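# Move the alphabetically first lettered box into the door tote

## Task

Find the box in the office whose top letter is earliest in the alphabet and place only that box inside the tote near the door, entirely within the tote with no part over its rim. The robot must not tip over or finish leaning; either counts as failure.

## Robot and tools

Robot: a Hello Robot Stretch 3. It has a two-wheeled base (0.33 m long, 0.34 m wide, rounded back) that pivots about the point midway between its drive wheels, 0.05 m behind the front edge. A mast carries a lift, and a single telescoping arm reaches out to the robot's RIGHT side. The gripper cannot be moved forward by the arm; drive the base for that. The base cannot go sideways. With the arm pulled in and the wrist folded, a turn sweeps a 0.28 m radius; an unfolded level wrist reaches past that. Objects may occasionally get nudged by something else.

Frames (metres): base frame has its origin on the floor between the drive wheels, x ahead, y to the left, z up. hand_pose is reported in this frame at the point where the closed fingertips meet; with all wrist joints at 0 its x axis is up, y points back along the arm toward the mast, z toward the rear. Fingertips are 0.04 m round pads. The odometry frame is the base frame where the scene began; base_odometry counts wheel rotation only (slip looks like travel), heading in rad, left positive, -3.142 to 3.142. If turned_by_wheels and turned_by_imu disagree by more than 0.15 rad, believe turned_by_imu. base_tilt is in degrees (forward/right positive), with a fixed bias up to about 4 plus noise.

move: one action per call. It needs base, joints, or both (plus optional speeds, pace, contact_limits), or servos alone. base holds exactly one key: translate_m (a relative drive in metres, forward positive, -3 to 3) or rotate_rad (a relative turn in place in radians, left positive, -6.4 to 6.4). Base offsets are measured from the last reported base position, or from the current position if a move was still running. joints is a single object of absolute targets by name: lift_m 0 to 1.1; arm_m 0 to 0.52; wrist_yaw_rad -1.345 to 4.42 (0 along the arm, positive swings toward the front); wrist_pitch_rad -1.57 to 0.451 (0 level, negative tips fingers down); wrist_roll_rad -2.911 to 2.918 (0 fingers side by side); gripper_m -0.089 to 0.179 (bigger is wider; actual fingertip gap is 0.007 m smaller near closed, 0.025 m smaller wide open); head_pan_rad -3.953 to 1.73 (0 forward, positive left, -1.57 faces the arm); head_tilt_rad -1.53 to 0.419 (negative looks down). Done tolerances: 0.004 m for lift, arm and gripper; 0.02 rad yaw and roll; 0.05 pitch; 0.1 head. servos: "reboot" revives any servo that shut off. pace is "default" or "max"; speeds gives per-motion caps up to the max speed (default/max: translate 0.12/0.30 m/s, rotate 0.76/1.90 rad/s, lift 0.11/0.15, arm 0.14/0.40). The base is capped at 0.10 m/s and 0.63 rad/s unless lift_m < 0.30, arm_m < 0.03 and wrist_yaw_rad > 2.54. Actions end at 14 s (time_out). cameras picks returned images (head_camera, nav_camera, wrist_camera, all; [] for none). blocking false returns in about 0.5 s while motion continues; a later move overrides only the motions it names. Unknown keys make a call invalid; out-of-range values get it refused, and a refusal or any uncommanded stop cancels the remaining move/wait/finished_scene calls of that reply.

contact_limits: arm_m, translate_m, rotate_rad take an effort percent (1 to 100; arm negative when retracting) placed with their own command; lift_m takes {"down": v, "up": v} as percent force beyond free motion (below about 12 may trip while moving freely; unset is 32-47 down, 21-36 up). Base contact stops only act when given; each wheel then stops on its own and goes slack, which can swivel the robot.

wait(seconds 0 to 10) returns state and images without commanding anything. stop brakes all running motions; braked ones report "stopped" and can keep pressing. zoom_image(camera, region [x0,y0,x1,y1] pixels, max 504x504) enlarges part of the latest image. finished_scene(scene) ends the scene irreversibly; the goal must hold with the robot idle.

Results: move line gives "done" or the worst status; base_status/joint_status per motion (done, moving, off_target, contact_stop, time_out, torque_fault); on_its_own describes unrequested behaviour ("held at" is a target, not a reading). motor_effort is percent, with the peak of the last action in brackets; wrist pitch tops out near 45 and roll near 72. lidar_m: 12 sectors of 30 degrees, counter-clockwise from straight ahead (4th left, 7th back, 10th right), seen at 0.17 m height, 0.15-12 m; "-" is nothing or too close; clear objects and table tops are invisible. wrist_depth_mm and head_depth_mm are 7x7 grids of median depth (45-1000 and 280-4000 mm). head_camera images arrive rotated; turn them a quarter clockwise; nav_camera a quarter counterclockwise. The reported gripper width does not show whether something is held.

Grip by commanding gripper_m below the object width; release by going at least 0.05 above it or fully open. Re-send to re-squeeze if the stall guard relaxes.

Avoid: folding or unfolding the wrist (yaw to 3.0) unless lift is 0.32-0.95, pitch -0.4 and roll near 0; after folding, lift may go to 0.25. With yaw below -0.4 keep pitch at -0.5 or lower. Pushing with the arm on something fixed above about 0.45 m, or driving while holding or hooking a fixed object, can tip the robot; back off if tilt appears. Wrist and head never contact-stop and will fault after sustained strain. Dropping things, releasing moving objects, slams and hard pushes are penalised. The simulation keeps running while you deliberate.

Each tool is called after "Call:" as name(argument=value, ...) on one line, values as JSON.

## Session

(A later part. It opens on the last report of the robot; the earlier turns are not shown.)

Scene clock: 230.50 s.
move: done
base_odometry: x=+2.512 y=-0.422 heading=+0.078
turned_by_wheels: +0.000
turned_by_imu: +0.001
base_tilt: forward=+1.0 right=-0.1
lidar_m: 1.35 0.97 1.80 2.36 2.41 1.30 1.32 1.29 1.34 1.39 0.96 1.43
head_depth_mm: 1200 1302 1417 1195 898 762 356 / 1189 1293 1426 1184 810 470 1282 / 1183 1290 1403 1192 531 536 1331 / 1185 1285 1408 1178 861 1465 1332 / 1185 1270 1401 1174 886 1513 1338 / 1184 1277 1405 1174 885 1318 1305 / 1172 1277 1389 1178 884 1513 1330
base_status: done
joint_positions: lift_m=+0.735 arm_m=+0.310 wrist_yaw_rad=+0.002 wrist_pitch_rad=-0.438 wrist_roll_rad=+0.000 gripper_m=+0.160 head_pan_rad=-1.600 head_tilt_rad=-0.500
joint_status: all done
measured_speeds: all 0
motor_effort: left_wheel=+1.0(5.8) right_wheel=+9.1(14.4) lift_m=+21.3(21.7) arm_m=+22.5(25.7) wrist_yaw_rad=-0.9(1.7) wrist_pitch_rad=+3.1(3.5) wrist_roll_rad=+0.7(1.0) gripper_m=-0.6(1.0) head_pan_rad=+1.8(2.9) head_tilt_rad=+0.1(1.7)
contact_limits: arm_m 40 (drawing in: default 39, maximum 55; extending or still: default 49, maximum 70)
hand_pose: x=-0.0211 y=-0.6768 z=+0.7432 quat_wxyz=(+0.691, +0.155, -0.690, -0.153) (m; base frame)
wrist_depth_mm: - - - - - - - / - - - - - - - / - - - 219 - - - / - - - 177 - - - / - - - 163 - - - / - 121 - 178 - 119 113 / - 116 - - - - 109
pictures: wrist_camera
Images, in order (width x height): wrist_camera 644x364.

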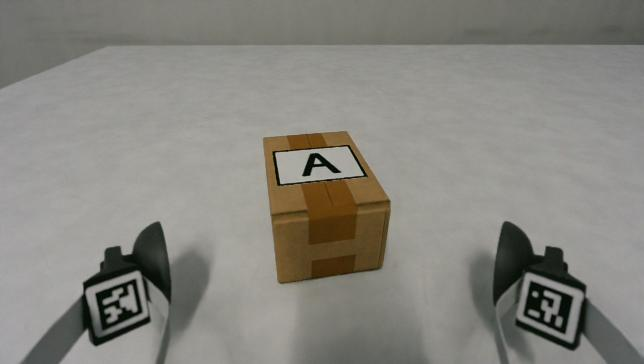

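Call:
move(joints={"arm_m": 0.35}, speeds={"arm_m": 0.12}, contact_limits={"arm_m": 40}, cameras=[])

Call:
move(joints={"gripper_m": 0.03}, cameras=[])

Call:
move(joints={"lift_m": 0.78}, cameras=[])

Call:
move(joints={"arm_m": 0.005}, speeds={"arm_m": 0.25}, cameras=["wrist_camera"])

Scene clock: 256.83 s.
move: done
base_odometry: x=+2.512 y=-0.422 heading=+0.078
turned_by_wheels: +0.000
turned_by_imu: +0.001
base_tilt: forward=+0.8 right=+0.0
lidar_m: 1.35 0.97 1.79 2.36 2.41 1.29 1.32 1.29 1.34 1.40 0.96 1.43
head_depth_mm: 1194 1301 1417 1196 896 766 356 / 1181 1299 1411 1176 559 467 1279 / 1182 1284 1410 1179 552 1478 1344 / 1185 1288 1409 1182 802 1529 1340 / 1180 1274 1409 1179 886 1515 1334 / 1182 1277 1392 1181 881 1323 1304 / 1177 1271 1380 1174 883 1499 1326
base_status: not commanded
joint_positions: lift_m=+0.735 arm_m=+0.350 wrist_yaw_rad=+0.002 wrist_pitch_rad=-0.438 wrist_roll_rad=+0.000 gripper_m=+0.160 head_pan_rad=-1.600 head_tilt_rad=-0.500
joint_status: all done
measured_speeds: all 0
motor_effort: left_wheel=+1.0(1.2) right_wheel=+8.7(9.5) lift_m=+21.6(22.1) arm_m=+23.2(25.1) wrist_yaw_rad=-0.8(1.4) wrist_pitch_rad=+3.1(3.3) wrist_roll_rad=+0.8(1.1) gripper_m=+0.3(1.3) head_pan_rad=+0.4(2.4) head_tilt_rad=+1.6(2.0)
contact_limits: arm_m 40 (drawing in: default 39, maximum 55; extending or still: default 49, maximum 70)
hand_pose: x=-0.0211 y=-0.7168 z=+0.7432 quat_wxyz=(+0.691, +0.155, -0.690, -0.153) (m; base frame)
wrist_depth_mm: - - - - - - - / - - - - - - - / - - - - - - - / - - - 168 - - - / - - 143 143 - - - / - 121 - 128 136 119 113 / - 116 - 142 - - 109
pictures: none
No camera images: "cameras" was empty.

Scene clock: 258.67 s.
move: done
base_odometry: x=+2.512 y=-0.422 heading=+0.078
turned_by_wheels: +0.000
turned_by_imu: +0.000
base_tilt: forward=+1.0 right=-0.1
lidar_m: 1.35 0.97 1.79 2.36 2.41 1.30 1.32 1.29 1.34 1.39 0.96 1.43
head_depth_mm: 1195 1303 1418 1193 899 765 356 / 1194 1295 1421 1194 557 467 1281 / 1186 1285 1413 1190 552 1475 1340 / 1182 1283 1398 1186 833 1513 1334 / 1173 1274 1400 1180 888 1505 1337 / 1176 1272 1393 1177 885 1321 1297 / 1176 1271 1388 1170 886 1509 1339
base_status: not commanded
joint_positions: lift_m=+0.735 arm_m=+0.350 wrist_yaw_rad=+0.002 wrist_pitch_rad=-0.438 wrist_roll_rad=+0.000 gripper_m=+0.031 head_pan_rad=-1.600 head_tilt_rad=-0.500
joint_status: all done
measured_speeds: all 0
motor_effort: left_wheel=+0.9(1.2) right_wheel=+9.2(9.4) lift_m=+22.0(22.4) arm_m=+22.7(23.5) wrist_yaw_rad=-1.2(1.6) wrist_pitch_rad=+3.1(3.5) wrist_roll_rad=+0.8(1.1) gripper_m=-16.8(98.7) head_pan_rad=+1.4(2.0) head_tilt_rad=+1.0(2.1)
contact_limits: arm_m 40 (drawing in: default 39, maximum 55; extending or still: default 49, maximum 70)
hand_pose: x=-0.0211 y=-0.7168 z=+0.7432 quat_wxyz=(+0.691, +0.155, -0.690, -0.153) (m; base frame)
wrist_depth_mm: - - - - - - - / - - - - - - - / - - - - - - - / - - - 169 - - - / - - 149 143 148 - - / - - 123 128 129 - - / - 97 - 142 - - -
pictures: none
No camera images: "cameras" was empty.

Scene clock: 259.90 s.
move: done
base_odometry: x=+2.512 y=-0.422 heading=+0.078
turned_by_wheels: +0.000
turned_by_imu: +0.000
base_tilt: forward=+1.0 right=-0.1
lidar_m: 1.35 0.97 1.79 2.36 2.41 1.29 1.32 1.29 1.35 1.40 0.96 1.43
head_depth_mm: 1199 1299 1410 1191 892 363 316 / 1198 1292 1415 1193 505 761 1348 / 1191 1286 1409 1180 524 1521 1346 / 1191 1279 1412 1183 804 1521 1343 / 1185 1281 1395 1182 890 1501 1336 / 1182 1277 1394 1171 882 1315 1300 / 1181 1262 1372 1175 883 1506 1335
base_status: not commanded
joint_positions: lift_m=+0.780 arm_m=+0.350 wrist_yaw_rad=+0.002 wrist_pitch_rad=-0.444 wrist_roll_rad=+0.000 gripper_m=+0.031 head_pan_rad=-1.600 head_tilt_rad=-0.500
joint_status: all done
measured_speeds: all 0
motor_effort: left_wheel=+0.8(1.1) right_wheel=+8.6(9.1) lift_m=+32.5(33.5) arm_m=+22.5(23.2) wrist_yaw_rad=-1.0(1.6) wrist_pitch_rad=+3.9(4.6) wrist_roll_rad=+0.8(1.1) gripper_m=-16.2(17.6) head_pan_rad=+0.0(1.7) head_tilt_rad=+1.2(2.3)
contact_limits: arm_m 40 (drawing in: default 39, maximum 55; extending or still: default 49, maximum 70)
hand_pose: x=-0.0211 y=-0.7160 z=+0.7869 quat_wxyz=(+0.690, +0.157, -0.689, -0.155) (m; base frame)
wrist_depth_mm: - - - - - - - / - - - - - - - / - - - - - - - / - - - 170 - - - / - - 148 143 146 - - / - - 125 128 128 - - / - 97 - 141 - - -
pictures: none
No camera images: "cameras" was empty.

Scene clock: 263.33 s.
move: done
base_odometry: x=+2.512 y=-0.422 heading=+0.078
turned_by_wheels: +0.000
turned_by_imu: +0.001
base_tilt: forward=+0.9 right=-0.1
lidar_m: 1.35 0.97 1.79 2.36 2.41 1.30 1.32 1.29 1.34 1.40 0.96 1.43
head_depth_mm: 1194 1289 1416 1193 899 1532 1338 / 1195 1288 1417 1185 891 1528 1339 / 1184 1278 1402 1190 893 1514 504 / 1190 1282 1399 1180 887 1513 511 / 1178 1284 1395 1171 888 1513 1328 / 1182 1277 1404 1175 890 1332 1296 / 1179 1270 1379 1176 884 1530 1337
base_status: not commanded
joint_positions: lift_m=+0.780 arm_m=+0.005 wrist_yaw_rad=+0.002 wrist_pitch_rad=-0.444 wrist_roll_rad=+0.000 gripper_m=+0.031 head_pan_rad=-1.600 head_tilt_rad=-0.500
joint_status: all done
measured_speeds: all 0
motor_effort: left_wheel=+0.9(1.2) right_wheel=+8.8(9.3) lift_m=+20.1(32.9) arm_m=-22.2(24.5) wrist_yaw_rad=-1.1(1.6) wrist_pitch_rad=+4.3(4.7) wrist_roll_rad=+0.8(1.0) gripper_m=-16.7(17.8) head_pan_rad=+0.9(2.1) head_tilt_rad=+1.2(2.9)
hand_pose: x=-0.0211 y=-0.3709 z=+0.7868 quat_wxyz=(+0.690, +0.157, -0.689, -0.156) (m; base frame)
wrist_depth_mm: - - - - - - - / - - - - - - - / - - - - - - - / - - 187 170 - - - / - - 151 143 162 - - / - - 125 127 129 - - / 912 107 888 145 925 880 939
pictures: wrist_camera
Images, in order (width x height): wrist_camera 644x364.

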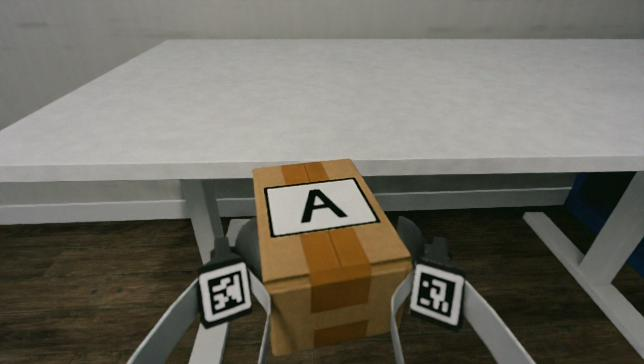

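Call:
move(base={"rotate_rad": -1.275}, joints={"wrist_yaw_rad": 2.6, "wrist_pitch_rad": -0.42, "lift_m": 0.285}, pace="max", cameras=[])

Call:
move(base={"translate_m": -1.796}, pace="max", cameras=[])

Call:
move(base={"rotate_rad": 1.275}, pace="max", cameras=[])

Call:
move(base={"translate_m": -2.0}, pace="max", cameras=[])

Call:
move(base={"rotate_rad": -1.571}, joints={"lift_m": 0.45, "head_pan_rad": -1.57, "head_tilt_rad": -0.9}, pace="max", cameras=["head_camera"])

Scene clock: 273.67 s.
move: done
base_odometry: x=+2.512 y=-0.422 heading=-1.196
turned_by_wheels: -1.274
turned_by_imu: -1.269
base_tilt: forward=+1.0 right=-0.2
lidar_m: 0.96 1.59 1.35 0.97 1.54 1.80 2.36 1.84 1.29 1.29 1.34 1.40
head_depth_mm: 1392 1468 1615 1585 1811 1556 1349 / 1412 1484 1649 1555 1890 1607 1348 / 1457 1526 1705 1575 1880 1601 1333 / 1278 1334 1496 1557 1740 1595 1349 / 1103 1191 1343 1494 1680 1587 1329 / 1555 1648 1851 1622 1878 1558 1334 / 1598 1693 1932 1231 1877 1588 1333
base_status: done
joint_positions: lift_m=+0.285 arm_m=+0.005 wrist_yaw_rad=+2.597 wrist_pitch_rad=-0.445 wrist_roll_rad=+0.000 gripper_m=+0.031 head_pan_rad=-1.600 head_tilt_rad=-0.500
joint_status: all done
measured_speeds: all 0
motor_effort: left_wheel=+10.6(16.2) right_wheel=-10.3(13.5) lift_m=+21.2(22.7) arm_m=-17.9(22.4) wrist_yaw_rad=+3.2(8.4) wrist_pitch_rad=+4.1(7.6) wrist_roll_rad=+0.8(1.2) gripper_m=-16.2(17.6) head_pan_rad=+0.6(2.7) head_tilt_rad=+1.7(3.7)
hand_pose: x=+0.0932 y=+0.0390 z=+0.2917 quat_wxyz=(+0.336, +0.706, -0.035, +0.623) (m; base frame)
wrist_depth_mm: - - - - - - - / - - - - - - - / 947 964 965 957 978 - - / 728 731 743 177 745 734 747 / 596 591 155 144 155 598 574 / 503 503 124 128 129 509 498 / 216 107 269 144 423 426 435
pictures: none
No camera images: "cameras" was empty.

Scene clock: 281.07 s.
move: done
base_odometry: x=+1.855 y=+1.249 heading=-1.196
turned_by_wheels: +0.000
turned_by_imu: +0.003
base_tilt: forward=+1.0 right=-0.1
lidar_m: 2.75 1.90 1.31 1.33 0.74 0.63 0.63 0.72 1.23 0.87 1.43 2.29
head_depth_mm: 2478 2695 2892 2569 1996 1611 1349 / 2574 2736 3010 2654 2019 1593 1339 / 2621 2741 3097 2657 1982 1591 1336 / 1008 1097 1211 1360 1550 1554 1340 / 766 819 888 978 1106 1280 1306 / 1152 1258 1000 1489 1214 1509 1331 / 1190 1293 1080 1521 1258 1499 1334
base_status: done
joint_positions: lift_m=+0.285 arm_m=+0.005 wrist_yaw_rad=+2.597 wrist_pitch_rad=-0.445 wrist_roll_rad=+0.000 gripper_m=+0.031 head_pan_rad=-1.600 head_tilt_rad=-0.500
joint_status: not commanded
measured_speeds: all 0
motor_effort: left_wheel=-6.4(12.1) right_wheel=-1.0(19.7) lift_m=+32.3(32.5) arm_m=-13.5(18.1) wrist_yaw_rad=+3.1(3.9) wrist_pitch_rad=+4.1(4.8) wrist_roll_rad=+0.9(1.1) gripper_m=-16.3(17.5) head_pan_rad=-1.4(2.5) head_tilt_rad=+3.2(4.4)
hand_pose: x=+0.0931 y=+0.0390 z=+0.2917 quat_wxyz=(+0.336, +0.706, -0.035, +0.623) (m; base frame)
wrist_depth_mm: - - - - - - - / - - - - - - - / 962 943 956 986 943 979 - / 745 728 738 178 749 737 735 / 604 597 155 144 154 603 591 / 508 504 124 128 129 510 504 / 216 106 271 144 427 422 437
pictures: none
No camera images: "cameras" was empty.

Scene clock: 283.00 s.
move: done
base_odometry: x=+1.855 y=+1.249 heading=+0.078
turned_by_wheels: +1.275
turned_by_imu: +1.271
base_tilt: forward=+0.9 right=-0.2
lidar_m: 1.31 0.97 0.67 0.63 0.65 0.84 1.88 0.87 1.45 2.71 2.71 1.87
head_depth_mm: 2671 2838 2331 2427 2037 1623 1344 / 2743 2901 3131 2672 2009 1606 1340 / 2655 2829 3225 2696 1992 1601 1340 / 2691 2893 3199 2675 1978 1611 1339 / 2707 2854 3166 2658 2001 1597 1335 / 2676 2809 3194 2679 2001 1592 1334 / 2673 2892 3132 2622 1982 1597 1339
base_status: done
joint_positions: lift_m=+0.285 arm_m=+0.005 wrist_yaw_rad=+2.597 wrist_pitch_rad=-0.445 wrist_roll_rad=+0.000 gripper_m=+0.031 head_pan_rad=-1.600 head_tilt_rad=-0.499
joint_status: not commanded
measured_speeds: all 0
motor_effort: left_wheel=-7.6(17.4) right_wheel=+9.5(16.7) lift_m=+31.8(32.5) arm_m=-22.3(22.3) wrist_yaw_rad=+2.6(3.4) wrist_pitch_rad=+4.2(4.6) wrist_roll_rad=+0.8(1.1) gripper_m=-16.6(17.4) head_pan_rad=-1.1(2.4) head_tilt_rad=+1.0(3.3)
hand_pose: x=+0.0931 y=+0.0390 z=+0.2917 quat_wxyz=(+0.336, +0.706, -0.035, +0.623) (m; base frame)
wrist_depth_mm: - - - - - - - / - - - - - - - / - - - 873 961 - - / - - 673 178 755 734 731 / 581 602 155 143 155 606 603 / 499 503 124 128 129 498 503 / 217 106 269 144 424 423 431
pictures: none
No camera images: "cameras" was empty.

Scene clock: 291.10 s.
move: done
base_odometry: x=-0.139 y=+1.093 heading=+0.078
turned_by_wheels: +0.000
turned_by_imu: +0.004
base_tilt: forward=+0.9 right=-0.1
lidar_m: 2.57 0.76 0.50 0.48 0.49 0.64 1.01 1.03 1.34 2.86 1.10 0.86
head_depth_mm: 2741 2825 2944 2590 2020 1605 1350 / 2794 2982 3316 2653 2033 1604 1343 / 2838 3026 3325 2670 1991 1616 1330 / 2811 3001 3299 2655 2012 1605 1343 / 2823 2934 3289 2667 1992 1597 1330 / 2822 2931 3252 2685 2003 1600 1338 / 2604 2630 2610 2409 1981 1590 1342
base_status: done
joint_positions: lift_m=+0.285 arm_m=+0.005 wrist_yaw_rad=+2.598 wrist_pitch_rad=-0.445 wrist_roll_rad=+0.000 gripper_m=+0.031 head_pan_rad=-1.600 head_tilt_rad=-0.499
joint_status: not commanded
measured_speeds: all 0
motor_effort: left_wheel=-1.9(16.7) right_wheel=-4.4(13.6) lift_m=+28.6(31.8) arm_m=-15.9(22.4) wrist_yaw_rad=+2.7(3.5) wrist_pitch_rad=+4.4(4.7) wrist_roll_rad=+0.8(1.1) gripper_m=-16.3(17.9) head_pan_rad=-2.9(3.8) head_tilt_rad=-1.1(2.8)
hand_pose: x=+0.0931 y=+0.0390 z=+0.2917 quat_wxyz=(+0.336, +0.706, -0.035, +0.623) (m; base frame)
wrist_depth_mm: - - - - - - - / - - 506 - - - - / - - 543 - 886 967 - / - - 579 179 737 748 740 / 501 555 151 143 155 598 607 / 494 503 124 128 129 507 506 / 218 107 270 144 419 428 432
pictures: none
No camera images: "cameras" was empty.

Scene clock: 294.20 s.
move: done
base_odometry: x=-0.139 y=+1.093 heading=-1.492
turned_by_wheels: -1.571
turned_by_imu: -1.565
base_tilt: forward=+0.8 right=-0.3
lidar_m: 2.86 1.08 0.86 2.41 0.75 0.50 0.48 0.49 0.65 1.01 1.03 1.36
head_depth_mm: 919 1059 1273 1533 1412 1258 1131 / 920 1063 1262 1518 1408 1254 544 / 922 1064 1265 1538 1376 1253 550 / 923 1073 1266 1528 1384 1236 609 / 925 1071 1265 1536 1421 1250 1131 / 924 1072 1291 1529 1428 1260 1134 / 925 1075 1283 1532 1427 1267 1140
base_status: done
joint_positions: lift_m=+0.450 arm_m=+0.005 wrist_yaw_rad=+2.598 wrist_pitch_rad=-0.445 wrist_roll_rad=+0.000 gripper_m=+0.031 head_pan_rad=-1.571 head_tilt_rad=-0.902
joint_status: all done
measured_speeds: all 0
motor_effort: left_wheel=+8.7(15.4) right_wheel=-9.4(15.4) lift_m=+27.5(35.1) arm_m=-21.3(22.1) wrist_yaw_rad=+2.4(3.3) wrist_pitch_rad=+4.4(4.7) wrist_roll_rad=+0.7(1.0) gripper_m=-15.4(17.5) head_pan_rad=+4.5(4.5) head_tilt_rad=-2.9(6.3)
hand_pose: x=+0.0931 y=+0.0390 z=+0.4567 quat_wxyz=(+0.336, +0.706, -0.035, +0.623) (m; base frame)
wrist_depth_mm: - - - 821 - - - / - - - 895 - - - / - - - - - - - / - - - 179 - - - / 827 807 155 143 161 826 832 / 701 725 124 128 128 705 712 / 216 107 566 146 589 589 597
pictures: head_camera (sideways)
Images, in order (width x height): head_camera 896x504.

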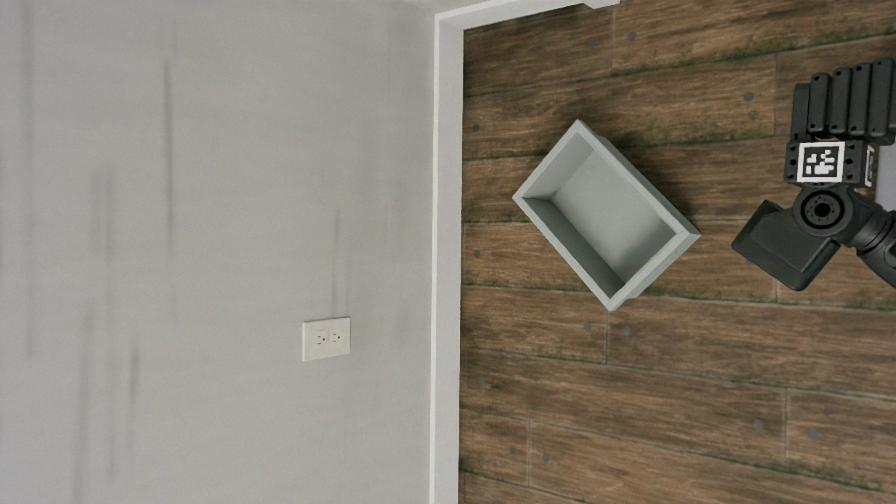

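Call:
move(base={"translate_m": -0.007}, joints={"wrist_yaw_rad": 0.0, "arm_m": 0.445}, speeds={"arm_m": 0.3}, cameras=[])

Call:
move(joints={"wrist_pitch_rad": -1.5, "lift_m": 0.36}, cameras=["wrist_camera"])

Scene clock: 309.00 s.
move: done
base_odometry: x=-0.140 y=+1.100 heading=-1.492
turned_by_wheels: +0.000
turned_by_imu: +0.001
base_tilt: forward=+0.9 right=+0.0
lidar_m: 2.87 1.08 0.87 2.38 0.74 0.49 0.47 0.49 0.64 1.00 1.03 1.36
head_depth_mm: 914 1070 1268 1498 1406 1262 1126 / 918 1061 1274 1423 699 609 547 / 917 1065 1231 849 1370 1259 1138 / 920 1073 1270 1527 1387 1240 1136 / 920 1073 1279 1526 1399 1253 1131 / 926 1067 1273 1542 1410 1264 1139 / 931 1081 1283 1545 1416 1264 1142
base_status: done
joint_positions: lift_m=+0.450 arm_m=+0.445 wrist_yaw_rad=+0.003 wrist_pitch_rad=-0.445 wrist_roll_rad=+0.000 gripper_m=+0.031 head_pan_rad=-1.570 head_tilt_rad=-0.901
joint_status: all done
measured_speeds: all 0
motor_effort: left_wheel=-1.4(6.4) right_wheel=-9.7(12.7) lift_m=+29.7(29.7) arm_m=+23.2(24.9) wrist_yaw_rad=-2.0(5.2) wrist_pitch_rad=+4.2(4.8) wrist_roll_rad=+0.7(1.1) gripper_m=-15.8(17.2) head_pan_rad=+3.3(3.9) head_tilt_rad=+0.4(2.0)
hand_pose: x=-0.0208 y=-0.8109 z=+0.4567 quat_wxyz=(+0.690, +0.157, -0.689, -0.155) (m; base frame)
wrist_depth_mm: 279 281 285 290 289 296 296 / 303 304 311 314 318 317 323 / 324 334 338 342 344 348 354 / 359 363 362 179 374 387 388 / 384 392 151 143 147 - - / - - 124 128 129 - - / - 97 - 142 - 120 525
pictures: none
No camera images: "cameras" was empty.

Scene clock: 310.67 s.
move: done
base_odometry: x=-0.140 y=+1.100 heading=-1.492
turned_by_wheels: +0.000
turned_by_imu: +0.000
base_tilt: forward=+0.7 right=-0.2
lidar_m: 2.87 1.09 0.86 2.38 0.74 0.49 0.47 0.49 0.64 1.01 1.03 1.36
head_depth_mm: 918 1061 1259 1506 1421 1251 1133 / 920 1061 1270 1514 1365 710 635 / 920 1065 1268 924 1306 1252 1137 / 924 1065 1267 1532 1364 1236 1142 / 922 1074 1275 1521 1419 1269 1136 / 926 1071 1273 1528 1413 1250 1127 / 927 1079 1283 1547 1417 1264 1135
base_status: not commanded
joint_positions: lift_m=+0.360 arm_m=+0.445 wrist_yaw_rad=+0.003 wrist_pitch_rad=-1.495 wrist_roll_rad=+0.000 gripper_m=+0.031 head_pan_rad=-1.570 head_tilt_rad=-0.900
joint_status: all done
measured_speeds: all 0
motor_effort: left_wheel=-1.4(1.8) right_wheel=-9.9(10.4) lift_m=+20.4(26.3) arm_m=+20.6(23.1) wrist_yaw_rad=-2.1(2.6) wrist_pitch_rad=-1.0(7.2) wrist_roll_rad=+0.8(1.1) gripper_m=-15.9(17.3) head_pan_rad=+2.4(3.5) head_tilt_rad=+0.0(2.1)
hand_pose: x=-0.0216 y=-0.5853 z=+0.2414 quat_wxyz=(+0.519, +0.482, -0.517, -0.480) (m; base frame)
wrist_depth_mm: 394 394 389 309 383 384 381 / 398 397 394 325 - 388 389 / 403 402 360 - - 389 390 / 404 403 291 169 334 396 394 / 411 409 149 142 155 398 399 / 412 413 123 128 129 401 401 / 418 107 413 144 407 408 404
pictures: wrist_camera
Images, in order (width x height): wrist_camera 644x364.

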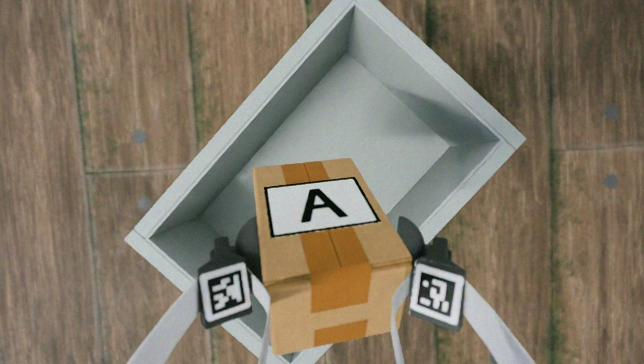

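Call:
move(joints={"lift_m": 0.225}, pace="max", cameras=[])

Call:
move(joints={"lift_m": 0.125}, speeds={"lift_m": 0.04}, contact_limits={"lift_m": {"down": 13}}, cameras=["wrist_camera"])

Scene clock: 318.63 s.
move: done
base_odometry: x=-0.140 y=+1.100 heading=-1.492
turned_by_wheels: +0.000
turned_by_imu: +0.001
base_tilt: forward=+1.0 right=-0.2
lidar_m: 2.87 1.09 0.86 2.37 0.74 0.49 0.47 0.48 0.64 1.01 1.03 1.36
head_depth_mm: 919 1062 1262 1509 1401 1265 1135 / 922 1060 1264 1515 1411 1240 1098 / 915 1065 1272 1525 1031 1229 1117 / 925 1068 1276 1521 1329 1231 1134 / 919 1069 1279 1532 1413 1262 1134 / 925 1076 1283 1541 1425 1258 1142 / 925 1077 1279 1544 1414 1259 1127
base_status: not commanded
joint_positions: lift_m=+0.225 arm_m=+0.445 wrist_yaw_rad=+0.003 wrist_pitch_rad=-1.496 wrist_roll_rad=+0.000 gripper_m=+0.031 head_pan_rad=-1.570 head_tilt_rad=-0.900
joint_status: all done
measured_speeds: all 0
motor_effort: left_wheel=-1.5(1.9) right_wheel=-10.2(10.4) lift_m=+21.2(22.8) arm_m=+12.7(15.6) wrist_yaw_rad=-2.5(2.6) wrist_pitch_rad=-0.7(1.6) wrist_roll_rad=+0.8(1.0) gripper_m=-16.4(17.4) head_pan_rad=+2.5(3.6) head_tilt_rad=+1.0(1.5)
hand_pose: x=-0.0216 y=-0.5851 z=+0.1064 quat_wxyz=(+0.519, +0.482, -0.517, -0.480) (m; base frame)
wrist_depth_mm: 263 262 153 216 - - 254 / 266 264 183 - - - - / 267 161 223 - - - 169 / 154 190 186 168 - 221 157 / 170 222 149 143 148 182 264 / - - 123 127 129 151 268 / - 97 - 144 164 270 269
pictures: none
No camera images: "cameras" was empty.

Scene clock: 320.40 s.
move: contact_stop
base_odometry: x=-0.140 y=+1.100 heading=-1.492
turned_by_wheels: +0.000
turned_by_imu: +0.000
base_tilt: forward=+0.9 right=-0.2
lidar_m: 2.87 1.09 0.86 2.38 0.74 0.49 0.47 0.49 0.64 1.01 1.03 1.36
head_depth_mm: 914 1066 1263 1503 1414 1249 1132 / 919 1065 1262 1530 1414 1236 1116 / 917 1067 1275 1524 1044 1240 1107 / 924 1067 1267 1533 1342 1241 1133 / 926 1068 1268 1523 1417 1255 1137 / 925 1072 1278 1535 1431 1256 1132 / 931 1073 1281 1540 1407 1262 1134
base_status: not commanded
joint_positions: lift_m=+0.182 arm_m=+0.445 wrist_yaw_rad=+0.002 wrist_pitch_rad=-1.516 wrist_roll_rad=+0.000 gripper_m=+0.031 head_pan_rad=-1.570 head_tilt_rad=-0.900
joint_status: lift_m contact_stop (moved -0.043 of -0.100)
measured_speeds: translate_m=+0.000 rotate_rad=+0.000 lift_m=+0.001 arm_m=+0.000 wrist_yaw_rad=+0.000 wrist_pitch_rad=+0.000 wrist_roll_rad=+0.000 head_pan_rad=+0.000 head_tilt_rad=+0.000
on_its_own: lift_m is slack since a contact_stop (your +0.125 is given up)
motor_effort: left_wheel=-1.4(1.7) right_wheel=-8.0(10.2) lift_m=+24.7(24.7) arm_m=+10.0(13.3) wrist_yaw_rad=-1.6(2.4) wrist_pitch_rad=+2.7(5.2) wrist_roll_rad=+0.8(1.0) gripper_m=-16.7(17.1) head_pan_rad=+1.4(3.1) head_tilt_rad=+0.1(1.6)
contact_limits: lift_m down 13 (down: maximum 72; up: maximum 65)
hand_pose: x=-0.0217 y=-0.5798 z=+0.0631 quat_wxyz=(+0.514, +0.487, -0.512, -0.486) (m; base frame)
wrist_depth_mm: 104 108 152 211 - - - / - 123 182 - - - - / 118 159 211 - - - 167 / 137 187 170 169 - 192 147 / 171 207 148 139 147 173 128 / - - 124 126 128 137 115 / - 98 - 142 154 118 109
pictures: wrist_camera
Images, in order (width x height): wrist_camera 644x364.

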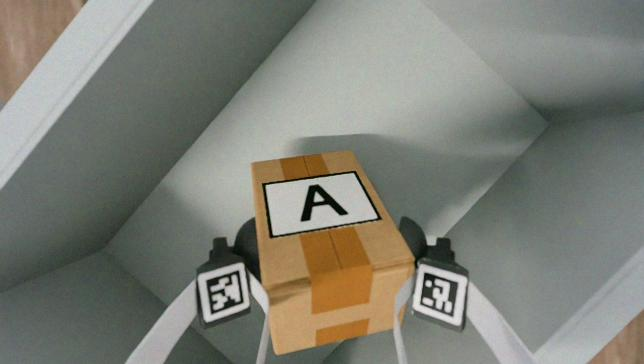

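Call:
move(joints={"gripper_m": 0.125}, cameras=[])

Call:
move(joints={"lift_m": 0.42}, pace="max", cameras=["wrist_camera"])

Scene clock: 323.83 s.
move: done
base_odometry: x=-0.140 y=+1.100 heading=-1.492
turned_by_wheels: +0.000
turned_by_imu: +0.001
base_tilt: forward=+0.8 right=-0.1
lidar_m: 2.87 1.09 0.86 2.38 0.74 0.49 0.47 0.48 0.64 1.01 1.03 1.36
head_depth_mm: 916 1057 1258 1513 1425 1250 1125 / 919 1062 1264 1519 1411 1241 1120 / 921 1073 1269 1528 1046 1223 1107 / 919 1065 1273 1531 1359 1238 1134 / 920 1067 1275 1546 1417 1267 1131 / 922 1071 1274 1518 1416 1260 1143 / 927 1079 1293 1529 1418 1263 1138
base_status: not commanded
joint_positions: lift_m=+0.182 arm_m=+0.445 wrist_yaw_rad=+0.002 wrist_pitch_rad=-1.495 wrist_roll_rad=+0.000 gripper_m=+0.125 head_pan_rad=-1.570 head_tilt_rad=-0.900
joint_status: all done
measured_speeds: all 0
on_its_own: lift_m is slack since a contact_stop (your +0.125 is given up)
motor_effort: left_wheel=-1.3(1.6) right_wheel=-8.3(8.8) lift_m=+25.7(26.0) arm_m=+5.2(7.5) wrist_yaw_rad=-1.7(2.0) wrist_pitch_rad=-1.2(3.0) wrist_roll_rad=+0.7(1.0) gripper_m=+1.5(91.4) head_pan_rad=+1.0(2.4) head_tilt_rad=-0.4(1.8)
contact_limits: lift_m down 13 (down: maximum 72; up: maximum 65)
hand_pose: x=-0.0216 y=-0.5852 z=+0.0631 quat_wxyz=(+0.519, +0.481, -0.517, -0.480) (m; base frame)
wrist_depth_mm: 222 104 141 195 - - - / - 111 169 - - - - / 107 140 204 - - - 172 / 129 170 - - - 202 160 / 151 190 - 175 - 168 136 / - 123 - 176 205 125 119 / - 116 - 178 185 121 107
pictures: none
No camera images: "cameras" was empty.

Scene clock: 326.20 s.
move: done
base_odometry: x=-0.140 y=+1.100 heading=-1.492
turned_by_wheels: +0.000
turned_by_imu: +0.000
base_tilt: forward=+1.1 right=-0.3
lidar_m: 2.87 1.08 0.86 2.37 0.74 0.49 0.47 0.49 0.64 1.01 1.03 1.36
head_depth_mm: 914 1061 1257 1507 1426 1258 1130 / 918 1057 1264 1420 751 642 571 / 921 1062 1268 868 1391 1253 1143 / 921 1066 1276 1517 1362 1239 1133 / 920 1068 1270 1537 1423 1251 1138 / 927 1077 1287 1542 1424 1264 1140 / 926 1072 1276 1534 1420 1270 1133
base_status: not commanded
joint_positions: lift_m=+0.420 arm_m=+0.445 wrist_yaw_rad=+0.002 wrist_pitch_rad=-1.496 wrist_roll_rad=+0.000 gripper_m=+0.125 head_pan_rad=-1.570 head_tilt_rad=-0.900
joint_status: all done
measured_speeds: all 0
motor_effort: left_wheel=-1.3(1.7) right_wheel=-8.3(8.6) lift_m=+31.1(34.7) arm_m=+2.1(5.1) wrist_yaw_rad=-1.6(2.0) wrist_pitch_rad=-0.9(1.9) wrist_roll_rad=+0.8(1.1) gripper_m=-0.2(3.1) head_pan_rad=+1.4(2.8) head_tilt_rad=-0.8(2.2)
hand_pose: x=-0.0216 y=-0.5851 z=+0.3014 quat_wxyz=(+0.519, +0.482, -0.517, -0.481) (m; base frame)
wrist_depth_mm: 450 452 444 441 444 439 434 / 457 453 451 381 442 445 444 / 461 457 458 - - 456 444 / 465 459 406 403 393 456 453 / 471 472 - 411 455 460 451 / 473 124 351 391 469 125 457 / 471 127 473 467 475 463 459
pictures: wrist_camera
Images, in order (width x height): wrist_camera 644x364.

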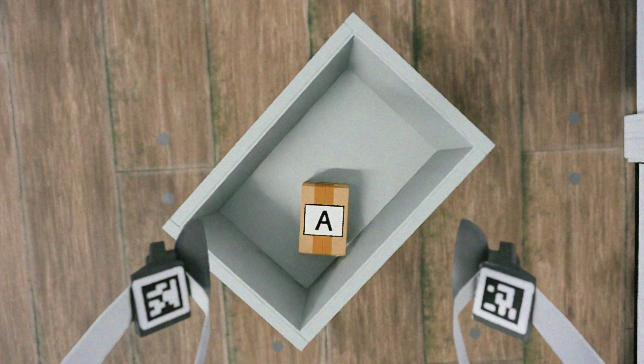

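Call:
finished_scene(scene=3)

The scene is finished: the task was done.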